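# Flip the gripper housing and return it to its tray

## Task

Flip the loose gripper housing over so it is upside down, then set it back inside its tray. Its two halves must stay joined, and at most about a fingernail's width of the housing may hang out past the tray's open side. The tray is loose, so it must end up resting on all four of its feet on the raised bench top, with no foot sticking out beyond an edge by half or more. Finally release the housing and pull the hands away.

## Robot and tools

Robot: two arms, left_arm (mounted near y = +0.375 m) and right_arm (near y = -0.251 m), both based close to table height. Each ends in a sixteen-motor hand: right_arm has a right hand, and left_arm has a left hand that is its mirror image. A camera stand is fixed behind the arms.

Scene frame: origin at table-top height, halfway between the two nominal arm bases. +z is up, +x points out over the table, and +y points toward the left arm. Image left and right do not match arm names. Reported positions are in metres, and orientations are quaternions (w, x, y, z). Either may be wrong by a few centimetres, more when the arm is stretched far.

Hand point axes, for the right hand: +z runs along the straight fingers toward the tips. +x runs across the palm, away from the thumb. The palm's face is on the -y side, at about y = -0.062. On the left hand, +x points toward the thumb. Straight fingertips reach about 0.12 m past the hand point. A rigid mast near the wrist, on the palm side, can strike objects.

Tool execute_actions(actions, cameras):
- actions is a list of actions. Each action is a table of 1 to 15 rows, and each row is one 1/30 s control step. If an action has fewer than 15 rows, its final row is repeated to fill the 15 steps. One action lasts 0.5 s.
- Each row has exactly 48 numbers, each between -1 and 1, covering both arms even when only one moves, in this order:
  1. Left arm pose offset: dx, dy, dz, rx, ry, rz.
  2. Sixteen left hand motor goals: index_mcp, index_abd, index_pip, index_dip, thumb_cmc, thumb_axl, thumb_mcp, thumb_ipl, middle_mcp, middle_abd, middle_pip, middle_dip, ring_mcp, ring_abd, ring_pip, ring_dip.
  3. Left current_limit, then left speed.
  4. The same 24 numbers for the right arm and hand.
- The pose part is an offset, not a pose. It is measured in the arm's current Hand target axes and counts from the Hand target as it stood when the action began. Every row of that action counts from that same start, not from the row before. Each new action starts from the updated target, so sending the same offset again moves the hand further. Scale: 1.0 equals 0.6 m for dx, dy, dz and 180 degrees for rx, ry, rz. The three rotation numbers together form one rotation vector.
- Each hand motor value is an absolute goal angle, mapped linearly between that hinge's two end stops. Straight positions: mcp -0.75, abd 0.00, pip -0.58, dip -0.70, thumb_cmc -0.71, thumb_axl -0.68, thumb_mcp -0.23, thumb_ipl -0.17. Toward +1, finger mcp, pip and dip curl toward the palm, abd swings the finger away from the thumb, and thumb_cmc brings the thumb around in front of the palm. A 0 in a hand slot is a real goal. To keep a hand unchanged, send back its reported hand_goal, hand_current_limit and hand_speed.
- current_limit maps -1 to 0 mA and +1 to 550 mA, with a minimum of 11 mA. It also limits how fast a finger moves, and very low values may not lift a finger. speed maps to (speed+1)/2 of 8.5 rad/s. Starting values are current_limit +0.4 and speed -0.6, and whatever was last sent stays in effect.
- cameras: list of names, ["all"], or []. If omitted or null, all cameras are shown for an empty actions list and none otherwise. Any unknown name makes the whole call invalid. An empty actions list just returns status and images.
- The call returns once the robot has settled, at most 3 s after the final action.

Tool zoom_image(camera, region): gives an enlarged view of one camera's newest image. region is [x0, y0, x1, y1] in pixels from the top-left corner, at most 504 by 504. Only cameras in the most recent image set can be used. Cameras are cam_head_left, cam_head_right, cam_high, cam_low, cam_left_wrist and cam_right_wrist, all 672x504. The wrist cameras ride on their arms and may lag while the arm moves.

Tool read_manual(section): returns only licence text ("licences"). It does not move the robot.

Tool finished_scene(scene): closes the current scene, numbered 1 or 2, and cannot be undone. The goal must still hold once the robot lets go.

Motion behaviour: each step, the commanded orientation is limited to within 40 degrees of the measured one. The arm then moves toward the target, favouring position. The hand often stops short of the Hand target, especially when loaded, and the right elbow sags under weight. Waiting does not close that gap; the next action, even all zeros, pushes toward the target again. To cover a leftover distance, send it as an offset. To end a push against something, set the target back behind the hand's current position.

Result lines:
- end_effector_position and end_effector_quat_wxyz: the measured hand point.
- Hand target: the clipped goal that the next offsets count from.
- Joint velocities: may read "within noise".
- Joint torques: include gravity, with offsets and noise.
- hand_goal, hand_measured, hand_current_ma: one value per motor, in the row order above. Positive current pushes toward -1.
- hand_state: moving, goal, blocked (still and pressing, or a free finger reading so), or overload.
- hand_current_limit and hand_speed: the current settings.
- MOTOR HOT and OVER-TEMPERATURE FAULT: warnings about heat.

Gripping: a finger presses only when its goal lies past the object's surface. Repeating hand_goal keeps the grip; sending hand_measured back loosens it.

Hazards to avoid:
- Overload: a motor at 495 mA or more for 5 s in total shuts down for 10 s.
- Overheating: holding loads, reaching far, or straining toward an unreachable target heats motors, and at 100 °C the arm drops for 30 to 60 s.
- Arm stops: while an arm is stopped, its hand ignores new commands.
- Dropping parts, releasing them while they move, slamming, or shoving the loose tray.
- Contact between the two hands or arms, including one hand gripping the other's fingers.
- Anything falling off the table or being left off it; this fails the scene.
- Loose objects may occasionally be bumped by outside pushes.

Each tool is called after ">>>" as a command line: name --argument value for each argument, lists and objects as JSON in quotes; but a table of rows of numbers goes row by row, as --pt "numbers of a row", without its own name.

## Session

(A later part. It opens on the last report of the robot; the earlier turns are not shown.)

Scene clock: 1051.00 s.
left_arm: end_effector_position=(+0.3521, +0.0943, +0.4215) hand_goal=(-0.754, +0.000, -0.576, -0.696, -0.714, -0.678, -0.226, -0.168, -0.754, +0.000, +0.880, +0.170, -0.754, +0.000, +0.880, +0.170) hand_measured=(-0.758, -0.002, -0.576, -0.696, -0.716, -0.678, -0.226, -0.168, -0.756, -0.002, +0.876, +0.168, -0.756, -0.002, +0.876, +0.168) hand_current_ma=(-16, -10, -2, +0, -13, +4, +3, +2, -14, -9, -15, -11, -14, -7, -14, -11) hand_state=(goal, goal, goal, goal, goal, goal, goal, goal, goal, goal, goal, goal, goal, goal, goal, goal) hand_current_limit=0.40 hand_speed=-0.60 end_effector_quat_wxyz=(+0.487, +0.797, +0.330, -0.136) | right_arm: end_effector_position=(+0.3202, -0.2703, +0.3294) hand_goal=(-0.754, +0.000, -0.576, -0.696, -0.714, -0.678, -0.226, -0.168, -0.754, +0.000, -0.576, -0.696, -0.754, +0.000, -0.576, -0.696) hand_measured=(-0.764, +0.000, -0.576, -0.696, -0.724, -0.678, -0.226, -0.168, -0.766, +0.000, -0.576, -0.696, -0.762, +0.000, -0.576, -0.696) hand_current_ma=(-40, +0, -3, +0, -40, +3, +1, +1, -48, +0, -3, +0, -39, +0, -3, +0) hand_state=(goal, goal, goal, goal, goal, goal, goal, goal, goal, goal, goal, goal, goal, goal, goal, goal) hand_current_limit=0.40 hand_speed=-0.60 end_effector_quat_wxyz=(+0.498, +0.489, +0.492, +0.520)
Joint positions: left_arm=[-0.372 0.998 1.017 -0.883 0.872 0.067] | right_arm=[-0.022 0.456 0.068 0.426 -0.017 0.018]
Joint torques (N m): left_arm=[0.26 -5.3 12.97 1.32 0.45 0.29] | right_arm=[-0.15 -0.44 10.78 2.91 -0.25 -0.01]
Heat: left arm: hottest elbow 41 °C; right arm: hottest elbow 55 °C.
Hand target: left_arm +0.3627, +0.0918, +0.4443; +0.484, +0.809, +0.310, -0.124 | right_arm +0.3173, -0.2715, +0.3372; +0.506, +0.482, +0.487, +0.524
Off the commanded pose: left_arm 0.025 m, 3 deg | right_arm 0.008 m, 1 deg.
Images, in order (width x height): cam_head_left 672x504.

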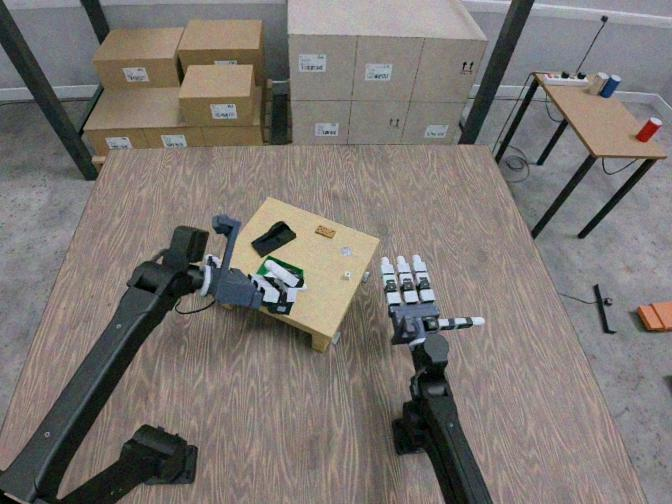

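>>> execute_actions --actions '[[[-0.0245,0.0153,0.0462,0.0884,0,0.0884,-0.754,0,-0.576,-0.696,-0.714,-0.678,-0.226,-0.168,-0.754,0,0.88,0.17,-0.754,0,0.88,0.17,0.4,-0.6,0,0,0,0,0,0,-0.754,0,-0.576,-0.696,-0.714,-0.678,-0.226,-0.168,-0.754,0,-0.576,-0.696,-0.754,0,-0.576,-0.696,0.4,-0.6]],[[-0.0177,0.0333,0.0393,0.0884,0,0.0884,-0.754,0,-0.576,-0.696,-0.714,-0.678,-0.226,-0.168,-0.754,0,0.88,0.17,-0.754,0,0.88,0.17,0.4,-0.6,0,0,0,0,0,0,-0.754,0,-0.576,-0.696,-0.714,-0.678,-0.226,-0.168,-0.754,0,-0.576,-0.696,-0.754,0,-0.576,-0.696,0.4,-0.6]],[[-0.0065,0.0462,0.0282,0.0884,0,0.0884,-0.754,0,-0.576,-0.696,-0.714,-0.678,-0.226,-0.168,-0.754,0,0.88,0.17,-0.754,0,0.88,0.17,0.4,-0.6,0,0,0,0,0,0,-0.754,0,-0.576,-0.696,-0.714,-0.678,-0.226,-0.168,-0.754,0,-0.576,-0.696,-0.754,0,-0.576,-0.696,0.4,-0.6]],[[0.0208,0.0058,0.0008,0.0884,0,0.0884,-0.754,0,-0.576,-0.696,-0.714,-0.678,-0.226,-0.168,-0.754,0,0.88,0.17,-0.754,0,0.88,0.17,0.4,-0.6,0,0,0,0,0,0,-0.754,0,-0.576,-0.696,-0.714,-0.678,-0.226,-0.168,-0.754,0,-0.576,-0.696,-0.754,0,-0.576,-0.696,0.4,-0.6]]]' --cameras '["cam_head_left", "cam_head_right", "cam_left_wrist", "cam_high"]'

Scene clock: 1064.63 s.
left_arm: end_effector_position=(+0.3587, -0.0029, +0.4349) hand_goal=(-0.754, +0.000, -0.576, -0.696, -0.714, -0.678, -0.226, -0.168, -0.754, +0.000, +0.880, +0.170, -0.754, +0.000, +0.880, +0.170) hand_measured=(-0.756, -0.002, -0.576, -0.696, -0.718, -0.678, -0.224, -0.168, -0.758, -0.002, +0.876, +0.168, -0.758, -0.002, +0.876, +0.168) hand_current_ma=(-10, -7, -2, +0, -17, +4, +15, +2, -22, -9, -15, -11, -21, -7, -14, -11) hand_state=(goal, goal, goal, goal, goal, goal, goal, goal, goal, goal, goal, goal, goal, goal, goal, goal) hand_current_limit=0.40 hand_speed=-0.60 end_effector_quat_wxyz=(+0.067, +0.967, -0.225, +0.099) | right_arm: end_effector_position=(+0.3202, -0.2703, +0.3294) hand_goal=(-0.754, +0.000, -0.576, -0.696, -0.714, -0.678, -0.226, -0.168, -0.754, +0.000, -0.576, -0.696, -0.754, +0.000, -0.576, -0.696) hand_measured=(-0.764, +0.000, -0.576, -0.696, -0.724, -0.678, -0.226, -0.168, -0.766, +0.000, -0.576, -0.696, -0.762, +0.000, -0.576, -0.696) hand_current_ma=(-40, +0, -3, +0, -40, +3, +1, +1, -48, +0, -3, +0, -39, +0, -3, +0) hand_state=(goal, goal, goal, goal, goal, goal, goal, goal, goal, goal, goal, goal, goal, goal, goal, goal) hand_current_limit=0.40 hand_speed=-0.60 end_effector_quat_wxyz=(+0.498, +0.489, +0.492, +0.520)
Joint positions: left_arm=[-0.609 1.535 1.877 -1.679 0.049 1.406] | right_arm=[-0.022 0.456 0.068 0.426 -0.017 0.018]
Joint torques (N m): left_arm=[-1.26 -12.16 11.73 0.85 -0.02 0.17] | right_arm=[0.09 -0.26 10.84 2.96 -0.25 -0.05]
Heat: left arm: hottest elbow 44 °C; right arm: hottest elbow 55 °C.
Hand target: left_arm +0.3651, -0.0120, +0.4442; +0.000, +0.969, -0.248, +0.000 | right_arm +0.3173, -0.2715, +0.3372; +0.506, +0.482, +0.487, +0.524
Off the commanded pose: left_arm 0.015 m, 14 deg | right_arm 0.008 m, 1 deg.
joint sent to its limit (left arm) — joint 4 (wrist pitch), lower limit. The joint targets are off in orientation, not in position.
camera_calibration:
cam_left_wrist: T_world_to_cam=[[-0.407804, 0.891781, -0.196017, 0.199525], [0.506157, 0.399468, 0.76435, -0.562421], [0.759935, 0.21249, -0.614286, 0.117405], [0, 0, 0, 1]] pos_world=[0.27682, 0.0217893, 0.541117]
Images, in order (width x height): cam_head_left 672x504, cam_head_right 672x504, cam_high 672x504, cam_left_wrist 672x504.

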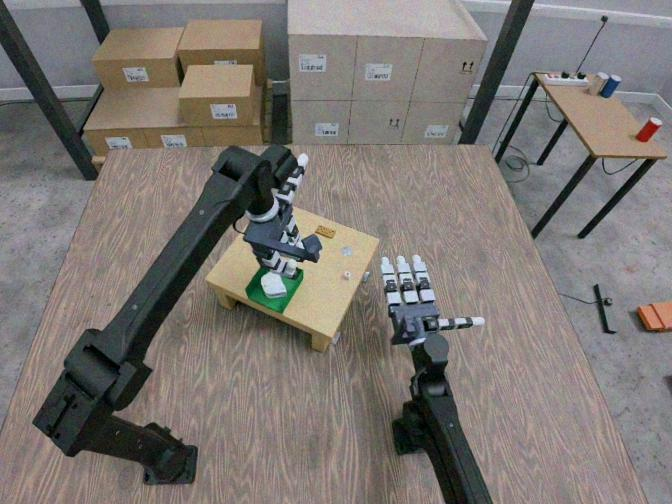

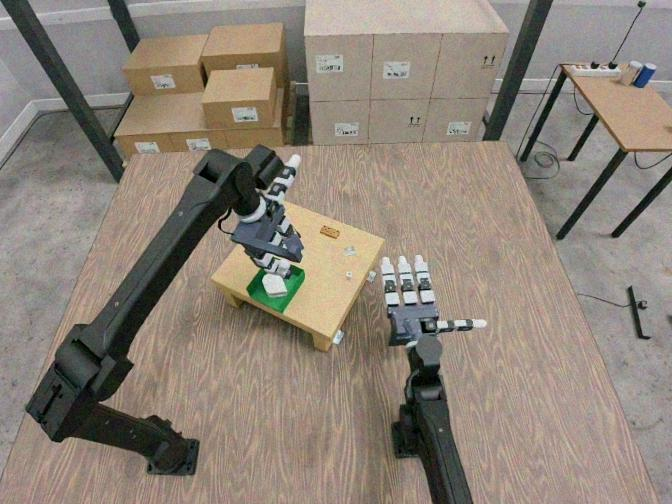

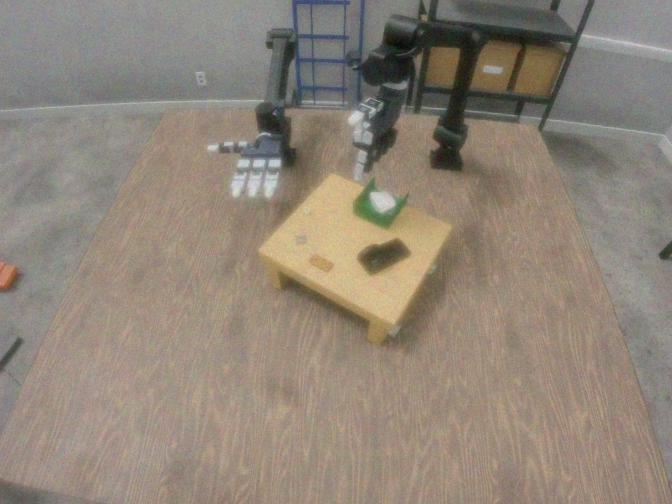

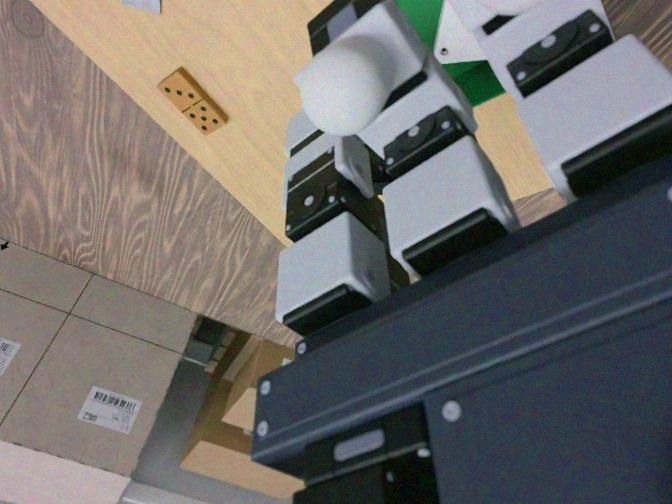

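>>> execute_actions --actions '[[[0,0,0.07,0,0,0,-0.754,0,-0.576,-0.696,-0.714,-0.678,-0.226,-0.168,-0.754,0,0.88,0.17,-0.754,0,0.88,0.17,0.4,-0.6,0,0,0,0,0,0,-0.754,0,-0.576,-0.696,-0.714,-0.678,-0.226,-0.168,-0.754,0,-0.576,-0.696,-0.754,0,-0.576,-0.696,0.4,-0.6]],[[0,0,0.07,0,0,0,-0.754,0,-0.576,-0.696,-0.714,-0.678,-0.226,-0.168,-0.754,0,0.88,0.17,-0.754,0,0.88,0.17,0.4,-0.6,0,0,0,0,0,0,-0.754,0,-0.576,-0.696,-0.714,-0.678,-0.226,-0.168,-0.754,0,-0.576,-0.696,-0.754,0,-0.576,-0.696,0.4,-0.6]]]' --cameras '["cam_head_left", "cam_head_right", "cam_high"]'

>>> zoom_image --camera "cam_head_left" --region '[220, 230, 330, 320]'

>>> zoom_image --camera "cam_head_right" --region '[220, 230, 330, 320]'

>>> zoom_image --camera "cam_high" --region '[320, 130, 440, 240]'

Scene clock: 1082.17 s.
left_arm: end_effector_position=(+0.3660, -0.0075, +0.3672) hand_goal=(-0.754, +0.000, -0.576, -0.696, -0.714, -0.678, -0.226, -0.168, -0.754, +0.000, +0.880, +0.170, -0.754, +0.000, +0.880, +0.170) hand_measured=(-0.756, -0.002, -0.576, -0.696, -0.716, -0.678, -0.224, -0.168, -0.758, -0.002, +0.876, +0.168, -0.758, -0.002, +0.876, +0.168) hand_current_ma=(-7, -7, -2, +0, -13, +4, +15, +2, -22, -9, -15, -11, -21, -7, -14, -11) hand_state=(goal, goal, goal, goal, goal, goal, goal, goal, goal, goal, goal, goal, goal, goal, goal, goal) hand_current_limit=0.40 hand_speed=-0.60 end_effector_quat_wxyz=(+0.025, +0.970, -0.237, +0.043) | right_arm: end_effector_position=(+0.3202, -0.2703, +0.3294) hand_goal=(-0.754, +0.000, -0.576, -0.696, -0.714, -0.678, -0.226, -0.168, -0.754, +0.000, -0.576, -0.696, -0.754, +0.000, -0.576, -0.696) hand_measured=(-0.764, +0.000, -0.576, -0.696, -0.724, -0.678, -0.226, -0.168, -0.766, +0.000, -0.576, -0.696, -0.762, +0.000, -0.576, -0.696) hand_current_ma=(-40, +0, -3, +0, -40, +3, +1, +1, -48, +0, -3, +0, -39, +0, -3, +0) hand_state=(goal, goal, goal, goal, goal, goal, goal, goal, goal, goal, goal, goal, goal, goal, goal, goal) hand_current_limit=0.40 hand_speed=-0.60 end_effector_quat_wxyz=(+0.498, +0.489, +0.492, +0.520)
Joint positions: left_arm=[-0.618 1.609 1.817 -1.679 0.014 1.423] | right_arm=[-0.022 0.456 0.068 0.426 -0.017 0.018]
Joint torques (N m): left_arm=[-1.2 -13.74 8.03 0.55 -0.07 0.16] | right_arm=[0.15 0.21 10.97 2.85 -0.27 -0.04]
Heat: left arm: hottest elbow 44 °C; right arm: hottest elbow 55 °C.
Hand target: left_arm +0.3650, -0.0121, +0.3603; +0.000, +0.969, -0.248, +0.000 | right_arm +0.3173, -0.2715, +0.3372; +0.506, +0.482, +0.487, +0.524
Off the commanded pose: left_arm 0.009 m, 6 deg | right_arm 0.008 m, 1 deg.
joint sent to its limit (left arm) — joint 4 (wrist pitch), lower limit. The joint targets are off in orientation, not in position.
Images, in order (width x height): cam_head_left 672x504, cam_head_right 672x504, cam_high 672x504.

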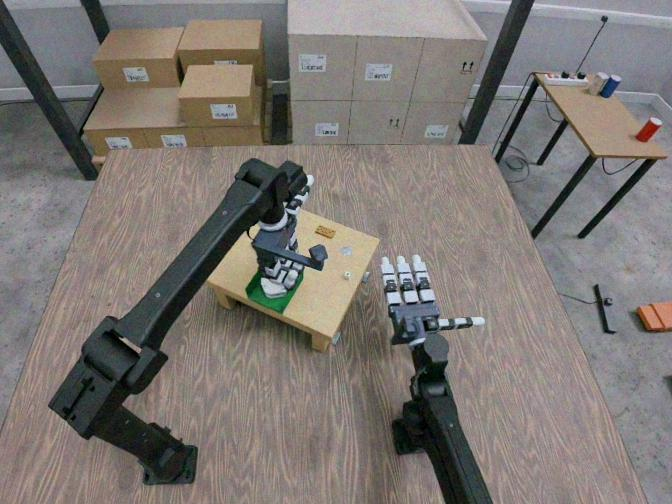

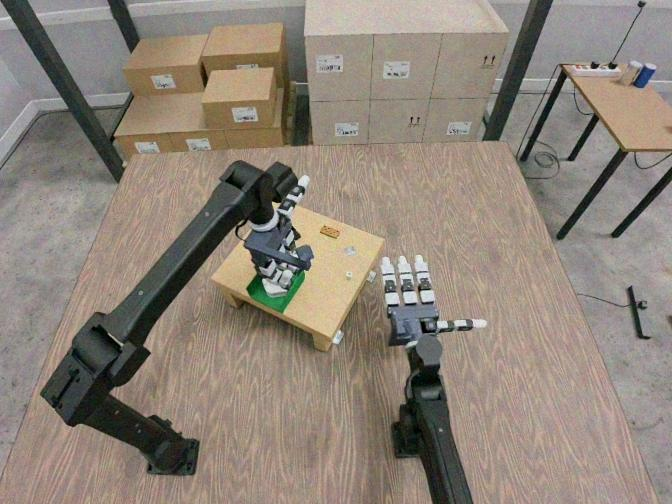

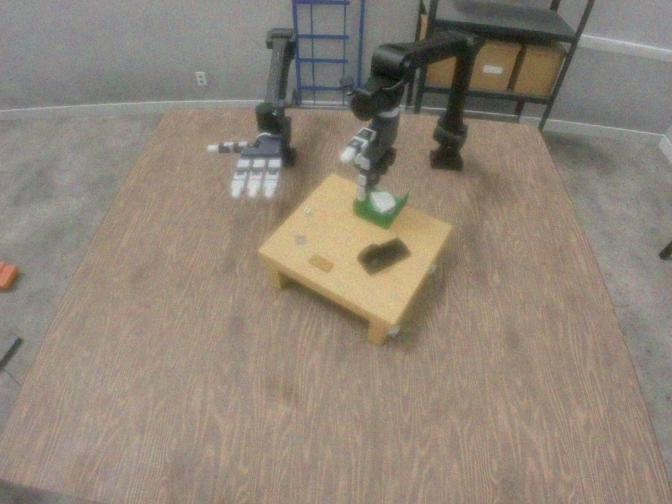

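Scaled by 4.582 from the camera's 672x504 image, which has a finer 960x720 frame.

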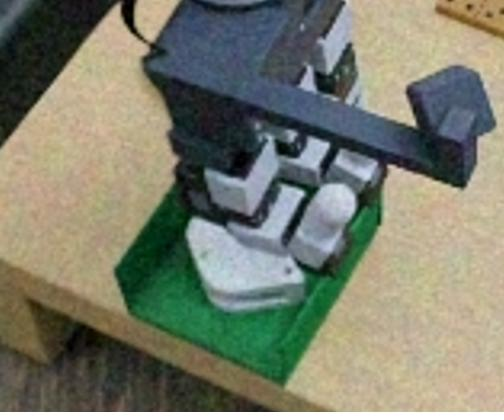

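Scaled by 4.582 from the camera's 672x504 image, which has a finer 960x720 frame.

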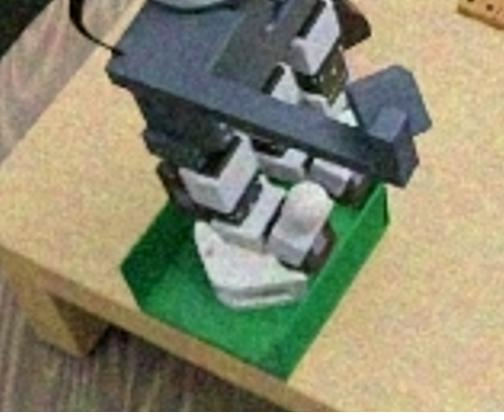

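Scaled by 4.200 from the camera's 672x504 image, which has a finer 960x720 frame.

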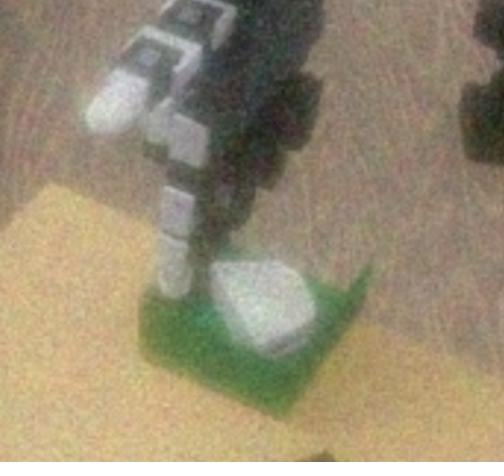

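>>> execute_actions --actions '[]' --cameras '["cam_low", "cam_left_wrist", "cam_right_wrist"]'

>>> zoom_image --camera "cam_low" --region '[280, 120, 440, 260]'

Scene clock: 1102.40 s.
left_arm: end_effector_position=(+0.3660, -0.0075, +0.3672) hand_goal=(-0.754, +0.000, -0.576, -0.696, -0.714, -0.678, -0.226, -0.168, -0.754, +0.000, +0.880, +0.170, -0.754, +0.000, +0.880, +0.170) hand_measured=(-0.756, -0.002, -0.576, -0.696, -0.716, -0.678, -0.224, -0.168, -0.758, -0.002, +0.876, +0.168, -0.758, -0.002, +0.876, +0.168) hand_current_ma=(-7, -7, -2, +0, -13, +4, +15, +2, -22, -9, -15, -11, -21, -7, -14, -11) hand_state=(goal, goal, goal, goal, goal, goal, goal, goal, goal, goal, goal, goal, goal, goal, goal, goal) hand_current_limit=0.40 hand_speed=-0.60 end_effector_quat_wxyz=(+0.025, +0.970, -0.237, +0.043) | right_arm: end_effector_position=(+0.3202, -0.2703, +0.3294) hand_goal=(-0.754, +0.000, -0.576, -0.696, -0.714, -0.678, -0.226, -0.168, -0.754, +0.000, -0.576, -0.696, -0.754, +0.000, -0.576, -0.696) hand_measured=(-0.764, +0.000, -0.576, -0.696, -0.724, -0.678, -0.226, -0.168, -0.766, +0.000, -0.576, -0.696, -0.762, +0.000, -0.576, -0.696) hand_current_ma=(-40, +0, -3, +0, -40, +3, +1, +1, -48, +0, -3, +0, -39, +0, -3, +0) hand_state=(goal, goal, goal, goal, goal, goal, goal, goal, goal, goal, goal, goal, goal, goal, goal, goal) hand_current_limit=0.40 hand_speed=-0.60 end_effector_quat_wxyz=(+0.498, +0.489, +0.492, +0.520)
Joint positions: left_arm=[-0.618 1.609 1.817 -1.679 0.014 1.423] | right_arm=[-0.022 0.456 0.068 0.426 -0.017 0.018]
Joint velocities: within noise
Joint torques (N m): left_arm=[-1.32 -13.8 8.24 0.55 -0.08 0.16] | right_arm=[0.67 -0.21 11.02 2.99 -0.19 -0.07]
Heat: left arm: hottest elbow 41 °C; right arm: hottest elbow 56 °C.
Hand target: left_arm +0.3650, -0.0121, +0.3603; +0.000, +0.969, -0.248, +0.000 | right_arm +0.3173, -0.2715, +0.3372; +0.506, +0.482, +0.487, +0.524
Off the commanded pose: left_arm 0.009 m, 6 deg | right_arm 0.008 m, 1 deg.
camera_calibration:
cam_left_wrist: T_world_to_cam=[[-0.401088, 0.913886, -0.0627828, 0.142065], [0.579334, 0.306155, 0.755408, -0.536693], [0.709578, 0.266613, -0.65224, 0.103951], [0, 0, 0, 1]] pos_world=[0.294143, 0.00676576, 0.482142]
cam_right_wrist: T_world_to_cam=[[-0.0079148, -0.785931, 0.618263, -0.37947], [-0.68359, -0.446998, -0.576972, 0.244454], [0.729823, -0.427205, -0.533717, -0.0502367], [0, 0, 0, 1]] pos_world=[0.200767, -0.210428, 0.348843]
Images, in order (width x height): cam_low 672x504, cam_left_wrist 672x504, cam_right_wrist 672x504.

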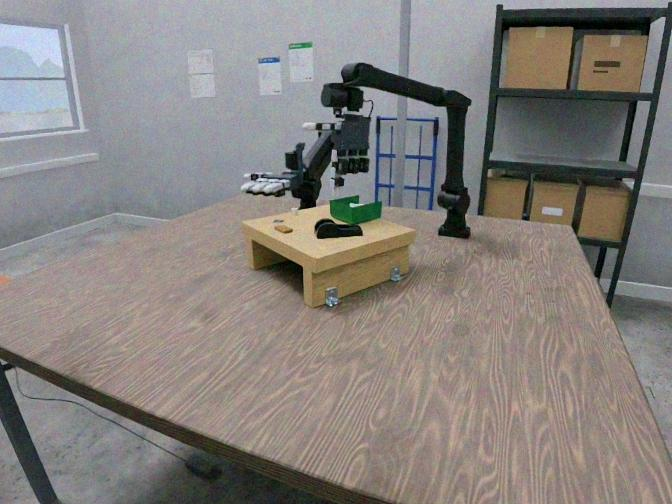

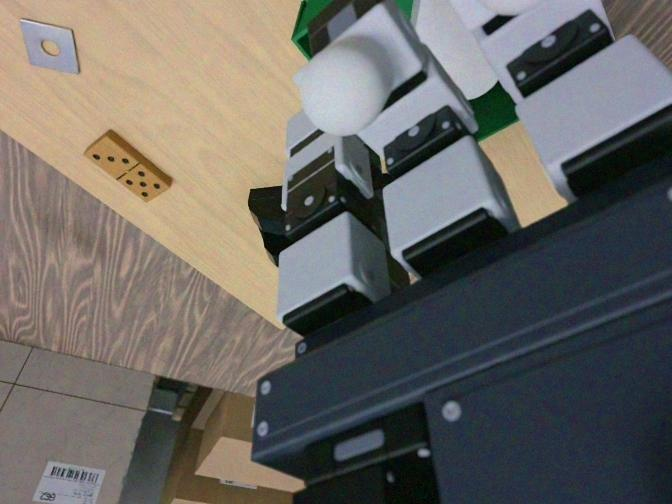

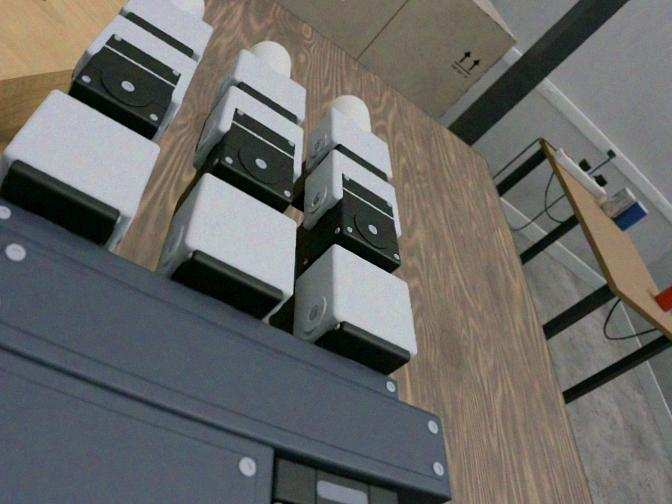

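Scaled by 3.150 from the camera's 672x504 image, which has a finer 960x720 frame.

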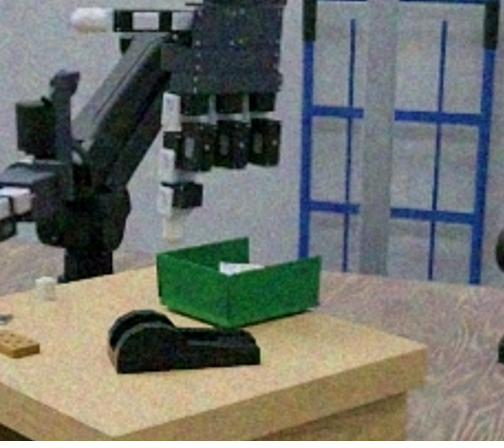

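>>> execute_actions --actions '[[[-0.0133,-0.0067,0.0167,0,0,0,-0.754,0,-0.576,-0.696,-0.714,-0.678,-0.226,-0.168,-0.754,0,0.88,0.17,-0.754,0,0.88,0.17,0.4,-0.6,0,0,0,0,0,0,-0.754,0,-0.576,-0.696,-0.714,-0.678,-0.226,-0.168,-0.754,0,-0.576,-0.696,-0.754,0,-0.576,-0.696,0.4,-0.6]],[[0,0,0.02,0,0,0,-0.754,0,-0.576,-0.696,-0.714,-0.678,-0.226,-0.168,-0.754,0,0.88,0.17,-0.754,0,0.88,0.17,0.4,-0.6,0,0,0,0,0,0,-0.754,0,-0.576,-0.696,-0.714,-0.678,-0.226,-0.168,-0.754,0,-0.576,-0.696,-0.754,0,-0.576,-0.696,0.4,-0.6]]]' --cameras '["cam_low", "cam_high"]'

>>> zoom_image --camera "cam_low" --region '[310, 150, 400, 240]'

>>> zoom_image --camera "cam_high" --region '[330, 150, 430, 240]'

Scene clock: 1179.13 s.
left_arm: end_effector_position=(+0.3608, -0.0021, +0.3481) hand_goal=(-0.754, +0.000, -0.576, -0.696, -0.714, -0.678, -0.226, -0.168, -0.754, +0.000, +0.880, +0.170, -0.754, +0.000, +0.880, +0.170) hand_measured=(-0.756, -0.002, -0.576, -0.696, -0.716, -0.678, -0.224, -0.168, -0.758, -0.002, +0.876, +0.168, -0.758, -0.002, +0.876, +0.168) hand_current_ma=(-6, -7, -2, +0, -12, +4, +15, +2, -22, -9, -15, -11, -21, -7, -14, -11) hand_state=(goal, goal, goal, goal, goal, goal, goal, goal, goal, goal, goal, goal, goal, goal, goal, goal) hand_current_limit=0.40 hand_speed=-0.60 end_effector_quat_wxyz=(+0.014, +0.971, -0.236, +0.025) | right_arm: end_effector_position=(+0.3202, -0.2703, +0.3294) hand_goal=(-0.754, +0.000, -0.576, -0.696, -0.714, -0.678, -0.226, -0.168, -0.754, +0.000, -0.576, -0.696, -0.754, +0.000, -0.576, -0.696) hand_measured=(-0.764, +0.000, -0.576, -0.696, -0.724, -0.678, -0.226, -0.168, -0.766, +0.000, -0.576, -0.696, -0.762, +0.000, -0.576, -0.696) hand_current_ma=(-40, +0, -3, +0, -40, +3, +1, +1, -48, +0, -3, +0, -39, +0, -3, +0) hand_state=(goal, goal, goal, goal, goal, goal, goal, goal, goal, goal, goal, goal, goal, goal, goal, goal) hand_current_limit=0.40 hand_speed=-0.60 end_effector_quat_wxyz=(+0.498, +0.489, +0.492, +0.520)
Joint positions: left_arm=[-0.618 1.609 1.774 -1.679 0.006 1.423] | right_arm=[-0.022 0.456 0.068 0.426 -0.017 0.018]
Joint torques (N m): left_arm=[-0.73 -13.86 7.8 0.32 -0.08 0.14] | right_arm=[0.85 0.15 10.74 2.93 -0.28 -0.05]
Heat: left arm: hottest elbow 38 °C; right arm: hottest elbow 56 °C.
Hand target: left_arm +0.3599, -0.0047, +0.3382; +0.000, +0.969, -0.248, +0.000 | right_arm +0.3173, -0.2715, +0.3372; +0.506, +0.482, +0.487, +0.524
Off the commanded pose: left_arm 0.010 m, 4 deg | right_arm 0.008 m, 1 deg.
joint sent to its limit (left arm) — joint 4 (wrist pitch), lower limit. The joint targets still meet the commanded pose.
Images, in order (width x height): cam_high 672x504, cam_low 672x504.

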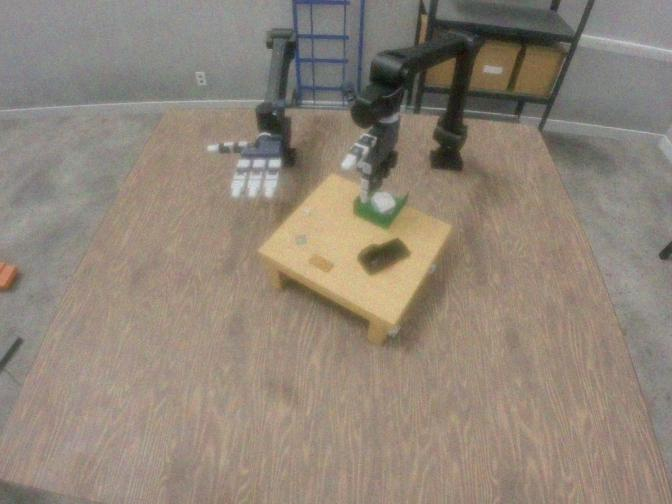

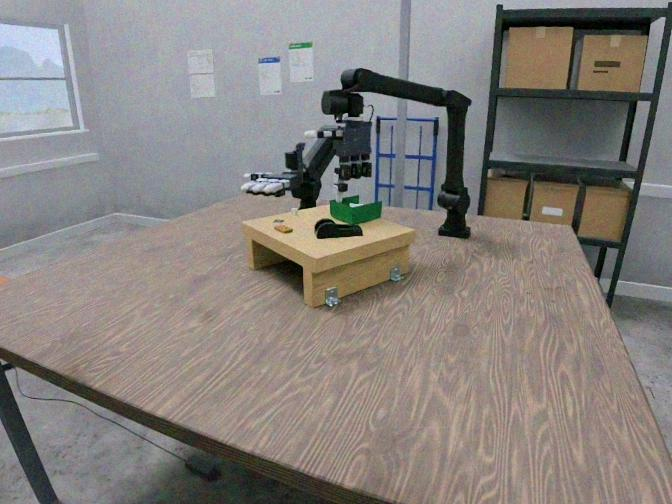

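Scaled by 5.600 from the camera's 672x504 image, which has a finer 960x720 frame.

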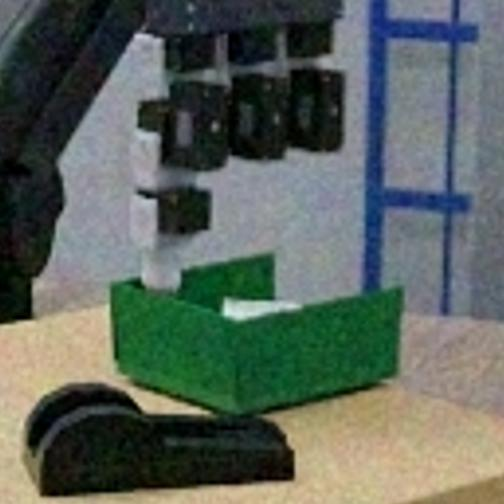

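Scaled by 5.040 from the camera's 672x504 image, which has a finer 960x720 frame.

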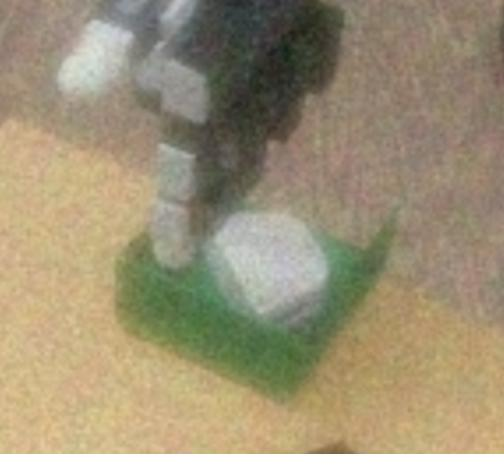

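>>> execute_actions --actions '[[[0,-0.0067,0.0333,0,0,0,-0.754,0,-0.576,-0.696,-0.714,-0.678,-0.226,-0.168,-0.754,0,0.88,0.17,-0.754,0,0.88,0.17,0.4,-0.6,0,0,0,0,0,0,-0.754,0,-0.576,-0.696,-0.714,-0.678,-0.226,-0.168,-0.754,0,-0.576,-0.696,-0.754,0,-0.576,-0.696,0.4,-0.6]],[[0,0,0.0167,0,0,0,-0.754,0,-0.576,-0.696,-0.714,-0.678,-0.226,-0.168,-0.754,0,0.88,0.17,-0.754,0,0.88,0.17,0.4,-0.6,0,0,0,0,0,0,-0.754,0,-0.576,-0.696,-0.714,-0.678,-0.226,-0.168,-0.754,0,-0.576,-0.696,-0.754,0,-0.576,-0.696,0.4,-0.6]]]' --cameras '["cam_low", "cam_high"]'

>>> zoom_image --camera "cam_low" --region '[310, 150, 400, 240]'

>>> zoom_image --camera "cam_high" --region '[330, 150, 430, 240]'

Scene clock: 1196.30 s.
left_arm: end_effector_position=(+0.3565, +0.0025, +0.3188) hand_goal=(-0.754, +0.000, -0.576, -0.696, -0.714, -0.678, -0.226, -0.168, -0.754, +0.000, +0.880, +0.170, -0.754, +0.000, +0.880, +0.170) hand_measured=(-0.756, -0.002, -0.576, -0.696, -0.716, -0.678, -0.224, -0.168, -0.758, -0.002, +0.876, +0.168, -0.758, -0.002, +0.876, +0.168) hand_current_ma=(-6, -7, -2, +0, -11, +4, +15, +2, -22, -9, -15, -11, -21, -7, -14, -11) hand_state=(goal, goal, goal, goal, goal, goal, goal, goal, goal, goal, goal, goal, goal, goal, goal, goal) hand_current_limit=0.40 hand_speed=-0.60 end_effector_quat_wxyz=(+0.000, +0.971, -0.239, +0.001) | right_arm: end_effector_position=(+0.3202, -0.2703, +0.3294) hand_goal=(-0.754, +0.000, -0.576, -0.696, -0.714, -0.678, -0.226, -0.168, -0.754, +0.000, -0.576, -0.696, -0.754, +0.000, -0.576, -0.696) hand_measured=(-0.764, +0.000, -0.576, -0.696, -0.724, -0.678, -0.226, -0.168, -0.766, +0.000, -0.576, -0.696, -0.762, +0.000, -0.576, -0.696) hand_current_ma=(-40, +0, -3, +0, -40, +3, +1, +1, -48, +0, -3, +0, -39, +0, -3, +0) hand_state=(goal, goal, goal, goal, goal, goal, goal, goal, goal, goal, goal, goal, goal, goal, goal, goal) hand_current_limit=0.40 hand_speed=-0.60 end_effector_quat_wxyz=(+0.498, +0.489, +0.492, +0.520)
Joint positions: left_arm=[-0.618 1.621 1.718 -1.667 -0.001 1.428] | right_arm=[-0.022 0.456 0.068 0.426 -0.017 0.018]
Joint torques (N m): left_arm=[-0.62 -13.22 7.99 1.17 -0.07 0.19] | right_arm=[-0.03 -0.21 10.76 3.04 -0.27 -0.09]
Heat: left arm: hottest elbow 39 °C; right arm: hottest elbow 56 °C.
Hand target: left_arm +0.3619, -0.0012, +0.3082; +0.000, +0.969, -0.248, +0.000 | right_arm +0.3173, -0.2715, +0.3372; +0.506, +0.482, +0.487, +0.524
Off the commanded pose: left_arm 0.012 m, 1 deg | right_arm 0.008 m, 1 deg.
Images, in order (width x height): cam_high 672x504, cam_low 672x504.

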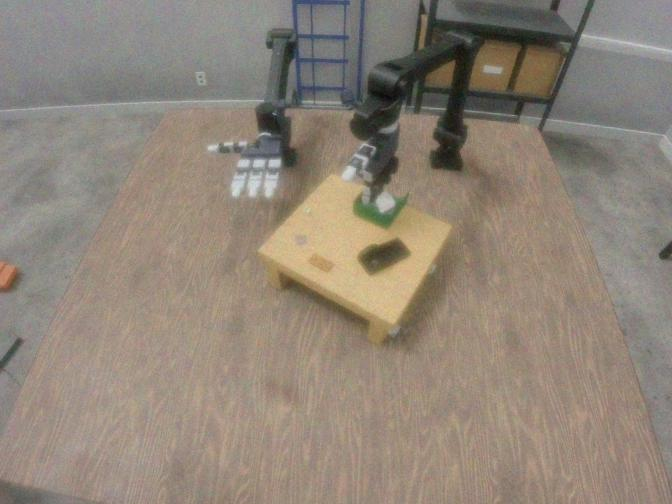

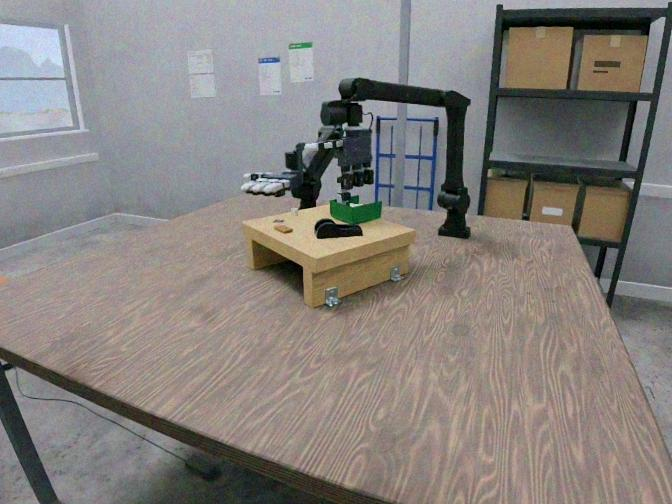

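Scaled by 5.600 from the camera's 672x504 image, which has a finer 960x720 frame.

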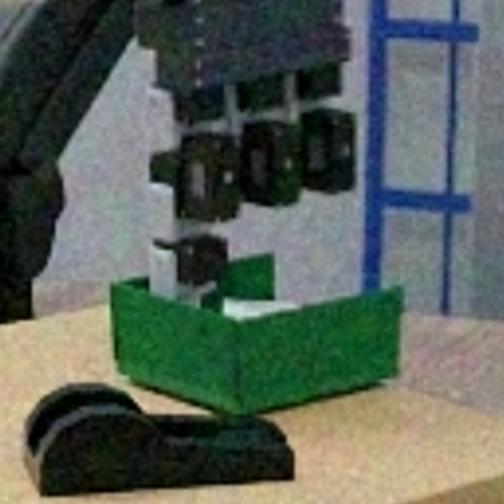

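Scaled by 5.040 from the camera's 672x504 image, which has a finer 960x720 frame.

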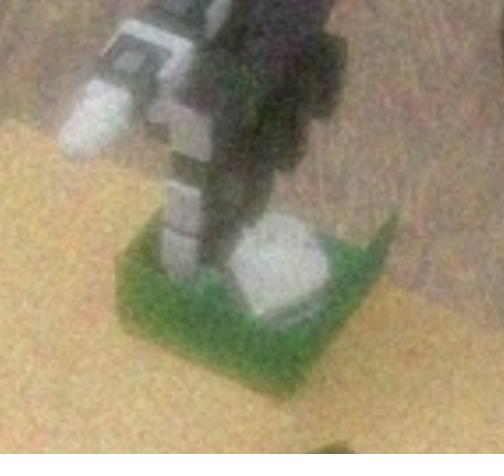

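>>> execute_actions --actions '[[[0.0217,0,0,0,0,0,-0.754,0,-0.576,-0.696,-0.714,-0.678,-0.226,-0.168,-0.754,0,0.88,0.17,-0.754,0,0.88,0.17,0.4,-0.6,0,0,0,0,0,0,-0.754,0,-0.576,-0.696,-0.714,-0.678,-0.226,-0.168,-0.754,0,-0.576,-0.696,-0.754,0,-0.576,-0.696,0.4,-0.6]],[[0,-0.025,0.0083,0,0,0,-0.754,0,-0.576,-0.696,-0.714,-0.678,-0.226,-0.168,-0.754,0,0.88,0.17,-0.754,0,0.88,0.17,0.4,-0.6,0,0,0,0,0,0,-0.754,0,-0.576,-0.696,-0.714,-0.678,-0.226,-0.168,-0.754,0,-0.576,-0.696,-0.754,0,-0.576,-0.696,0.4,-0.6]],[[-0.0167,0,0.0067,0,0,0,-0.754,0,-0.576,-0.696,-0.714,-0.678,-0.226,-0.168,-0.754,0,0.88,0.17,-0.754,0,0.88,0.17,0.4,-0.6,0,0,0,0,0,0,-0.754,0,-0.576,-0.696,-0.714,-0.678,-0.226,-0.168,-0.754,0,-0.576,-0.696,-0.754,0,-0.576,-0.696,0.4,-0.6]],[[-0.0167,0,0,0,0,0,-0.754,0,-0.576,-0.696,-0.714,-0.678,-0.226,-0.168,-0.754,0,0.88,0.17,-0.754,0,0.88,0.17,0.4,-0.6,0,0,0,0,0,0,-0.754,0,-0.576,-0.696,-0.714,-0.678,-0.226,-0.168,-0.754,0,-0.576,-0.696,-0.754,0,-0.576,-0.696,0.4,-0.6]]]' --cameras '["cam_low", "cam_high", "cam_head_left"]'

>>> zoom_image --camera "cam_high" --region '[330, 150, 430, 240]'

>>> zoom_image --camera "cam_head_left" --region '[220, 230, 330, 320]'

Scene clock: 1222.87 s.
left_arm: end_effector_position=(+0.3627, +0.0120, +0.3070) hand_goal=(-0.754, +0.000, -0.576, -0.696, -0.714, -0.678, -0.226, -0.168, -0.754, +0.000, +0.880, +0.170, -0.754, +0.000, +0.880, +0.170) hand_measured=(-0.742, -0.012, -0.570, -0.694, -0.716, -0.678, -0.224, -0.168, -0.758, -0.002, +0.876, +0.168, -0.758, -0.002, +0.876, +0.168) hand_current_ma=(+54, -45, +29, +9, -7, +4, +17, +2, -19, -9, -15, -11, -19, -7, -14, -11) hand_state=(goal, goal, goal, goal, goal, goal, goal, goal, goal, goal, goal, goal, goal, goal, goal, goal) hand_current_limit=0.40 hand_speed=-0.60 end_effector_quat_wxyz=(+0.005, +0.969, -0.246, +0.001) | right_arm: end_effector_position=(+0.3202, -0.2703, +0.3294) hand_goal=(-0.754, +0.000, -0.576, -0.696, -0.714, -0.678, -0.226, -0.168, -0.754, +0.000, -0.576, -0.696, -0.754, +0.000, -0.576, -0.696) hand_measured=(-0.764, +0.000, -0.576, -0.696, -0.724, -0.678, -0.226, -0.168, -0.766, +0.000, -0.576, -0.696, -0.762, +0.000, -0.576, -0.696) hand_current_ma=(-40, +0, -3, +0, -40, +3, +1, +1, -48, +0, -3, +0, -39, +0, -3, +0) hand_state=(goal, goal, goal, goal, goal, goal, goal, goal, goal, goal, goal, goal, goal, goal, goal, goal) hand_current_limit=0.40 hand_speed=-0.60 end_effector_quat_wxyz=(+0.498, +0.489, +0.492, +0.520)
Joint positions: left_arm=[-0.59 1.617 1.681 -1.628 0.008 1.471] | right_arm=[-0.022 0.456 0.068 0.426 -0.017 0.018]
Joint torques (N m): left_arm=[-0.62 -14.92 6.65 0.84 -0.03 0.13] | right_arm=[0.67 -0.15 10.84 2.99 -0.31 -0.04]
Heat: left arm: hottest elbow 40 °C; right arm: hottest elbow 56 °C.
Hand target: left_arm +0.3630, +0.0154, +0.2992; +0.000, +0.969, -0.248, +0.000 | right_arm +0.3173, -0.2715, +0.3372; +0.506, +0.482, +0.487, +0.524
Off the commanded pose: left_arm 0.008 m, 1 deg | right_arm 0.008 m, 1 deg.
Images, in order (width x height): cam_head_left 672x504, cam_high 672x504, cam_low 672x504.

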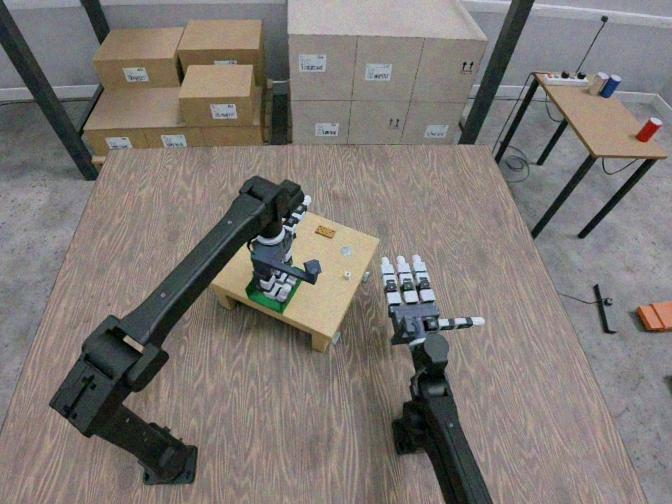

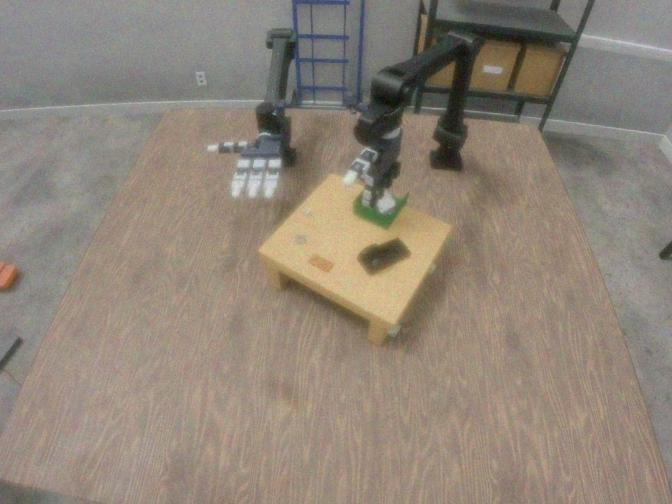

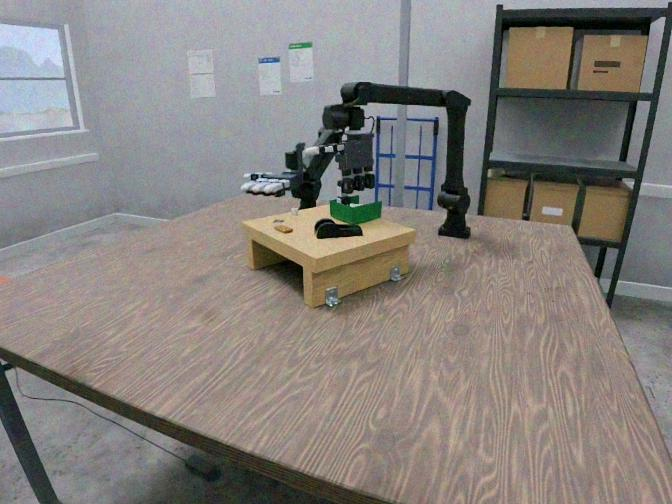

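Scaled by 5.040 from the camera's 672x504 image, which has a finer 960x720 frame.

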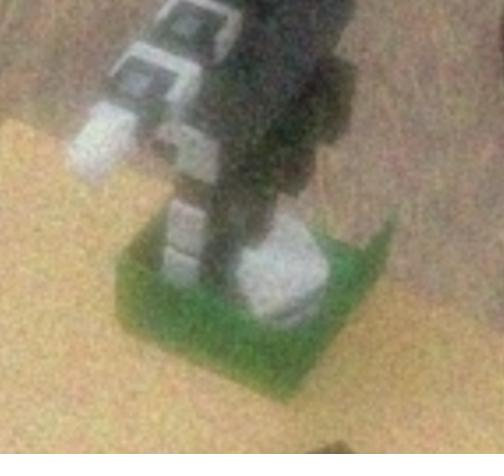

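Scaled by 4.582 from the camera's 672x504 image, which has a finer 960x720 frame.

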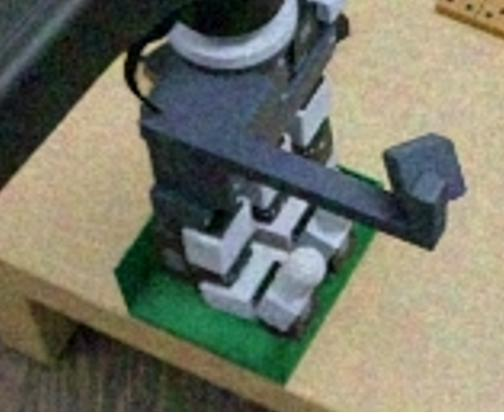

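>>> execute_actions --actions '[[[-0.0167,0,0,0,0,0,-0.754,0,-0.576,-0.696,-0.714,-0.678,-0.226,-0.168,-0.754,0,0.88,0.17,-0.754,0,0.88,0.17,0.4,-0.6,0,0,0,0,0,0,-0.754,0,-0.576,-0.696,-0.714,-0.678,-0.226,-0.168,-0.754,0,-0.576,-0.696,-0.754,0,-0.576,-0.696,0.4,-0.6]],[[-0.0167,0,0,0,0,0,-0.754,0,-0.576,-0.696,-0.714,-0.678,-0.226,-0.168,-0.754,0,0.88,0.17,-0.754,0,0.88,0.17,0.4,-0.6,0,0,0,0,0,0,-0.754,0,-0.576,-0.696,-0.714,-0.678,-0.226,-0.168,-0.754,0,-0.576,-0.696,-0.754,0,-0.576,-0.696,0.4,-0.6]]]' --cameras '["cam_high", "cam_head_right"]'

>>> zoom_image --camera "cam_high" --region '[330, 150, 430, 240]'

>>> zoom_image --camera "cam_head_right" --region '[220, 230, 330, 320]'

Scene clock: 1235.67 s.
left_arm: end_effector_position=(+0.3510, +0.0209, +0.3062) hand_goal=(-0.754, +0.000, -0.576, -0.696, -0.714, -0.678, -0.226, -0.168, -0.754, +0.000, +0.880, +0.170, -0.754, +0.000, +0.880, +0.170) hand_measured=(-0.742, -0.036, -0.570, -0.694, -0.716, -0.678, -0.224, -0.168, -0.758, -0.002, +0.876, +0.168, -0.758, -0.002, +0.876, +0.168) hand_current_ma=(+55, -151, +29, +10, -7, +4, +17, +2, -19, -9, -15, -11, -19, -7, -14, -11) hand_state=(goal, blocked, goal, goal, goal, goal, goal, goal, goal, goal, goal, goal, goal, goal, goal, goal) hand_current_limit=0.40 hand_speed=-0.60 end_effector_quat_wxyz=(+0.005, +0.969, -0.246, +0.010) | right_arm: end_effector_position=(+0.3202, -0.2703, +0.3294) hand_goal=(-0.754, +0.000, -0.576, -0.696, -0.714, -0.678, -0.226, -0.168, -0.754, +0.000, -0.576, -0.696, -0.754, +0.000, -0.576, -0.696) hand_measured=(-0.764, +0.000, -0.576, -0.696, -0.724, -0.678, -0.226, -0.168, -0.766, +0.000, -0.576, -0.696, -0.762, +0.000, -0.576, -0.696) hand_current_ma=(-40, +0, -3, +0, -40, +3, +1, +1, -48, +0, -3, +0, -39, +0, -3, +0) hand_state=(goal, goal, goal, goal, goal, goal, goal, goal, goal, goal, goal, goal, goal, goal, goal, goal) hand_current_limit=0.40 hand_speed=-0.60 end_effector_quat_wxyz=(+0.498, +0.489, +0.492, +0.520)
Joint positions: left_arm=[-0.59 1.567 1.618 -1.599 0.003 1.471] | right_arm=[-0.022 0.456 0.068 0.426 -0.017 0.018]
Joint torques (N m): left_arm=[-0.73 -14.62 6.61 0.66 0 0.1] | right_arm=[0.56 0.03 10.96 3.1 -0.3 -0.02]
Heat: left arm: hottest elbow 39 °C; right arm: hottest elbow 56 °C.
Hand target: left_arm +0.3454, +0.0250, +0.2993; +0.000, +0.969, -0.248, +0.000 | right_arm +0.3173, -0.2715, +0.3372; +0.506, +0.482, +0.487, +0.524
Off the commanded pose: left_arm 0.010 m, 1 deg | right_arm 0.008 m, 1 deg.
Images, in order (width x height): cam_head_right 672x504, cam_high 672x504.

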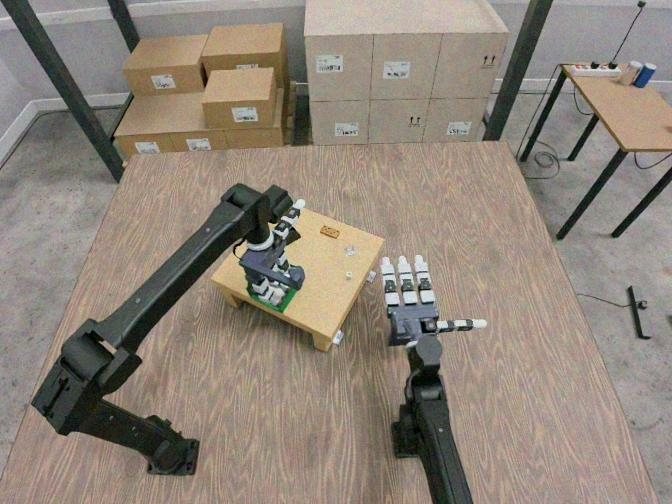

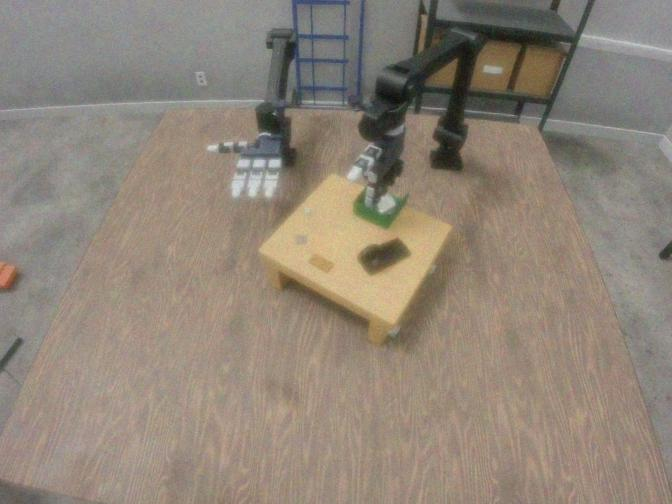

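Scaled by 5.040 from the camera's 672x504 image, which has a finer 960x720 frame.

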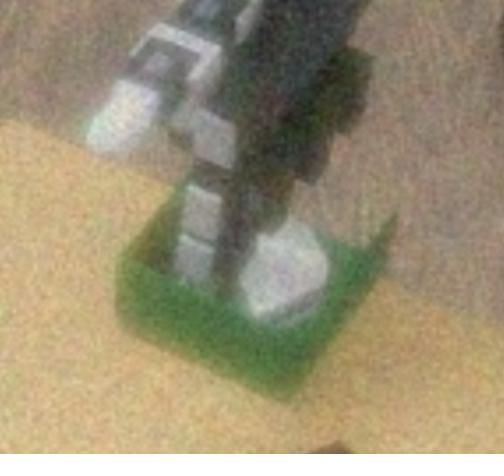

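Scaled by 4.582 from the camera's 672x504 image, which has a finer 960x720 frame.

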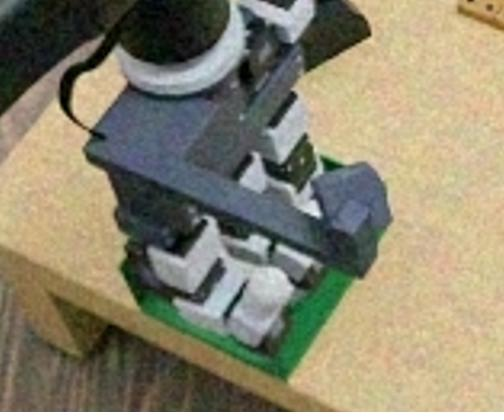

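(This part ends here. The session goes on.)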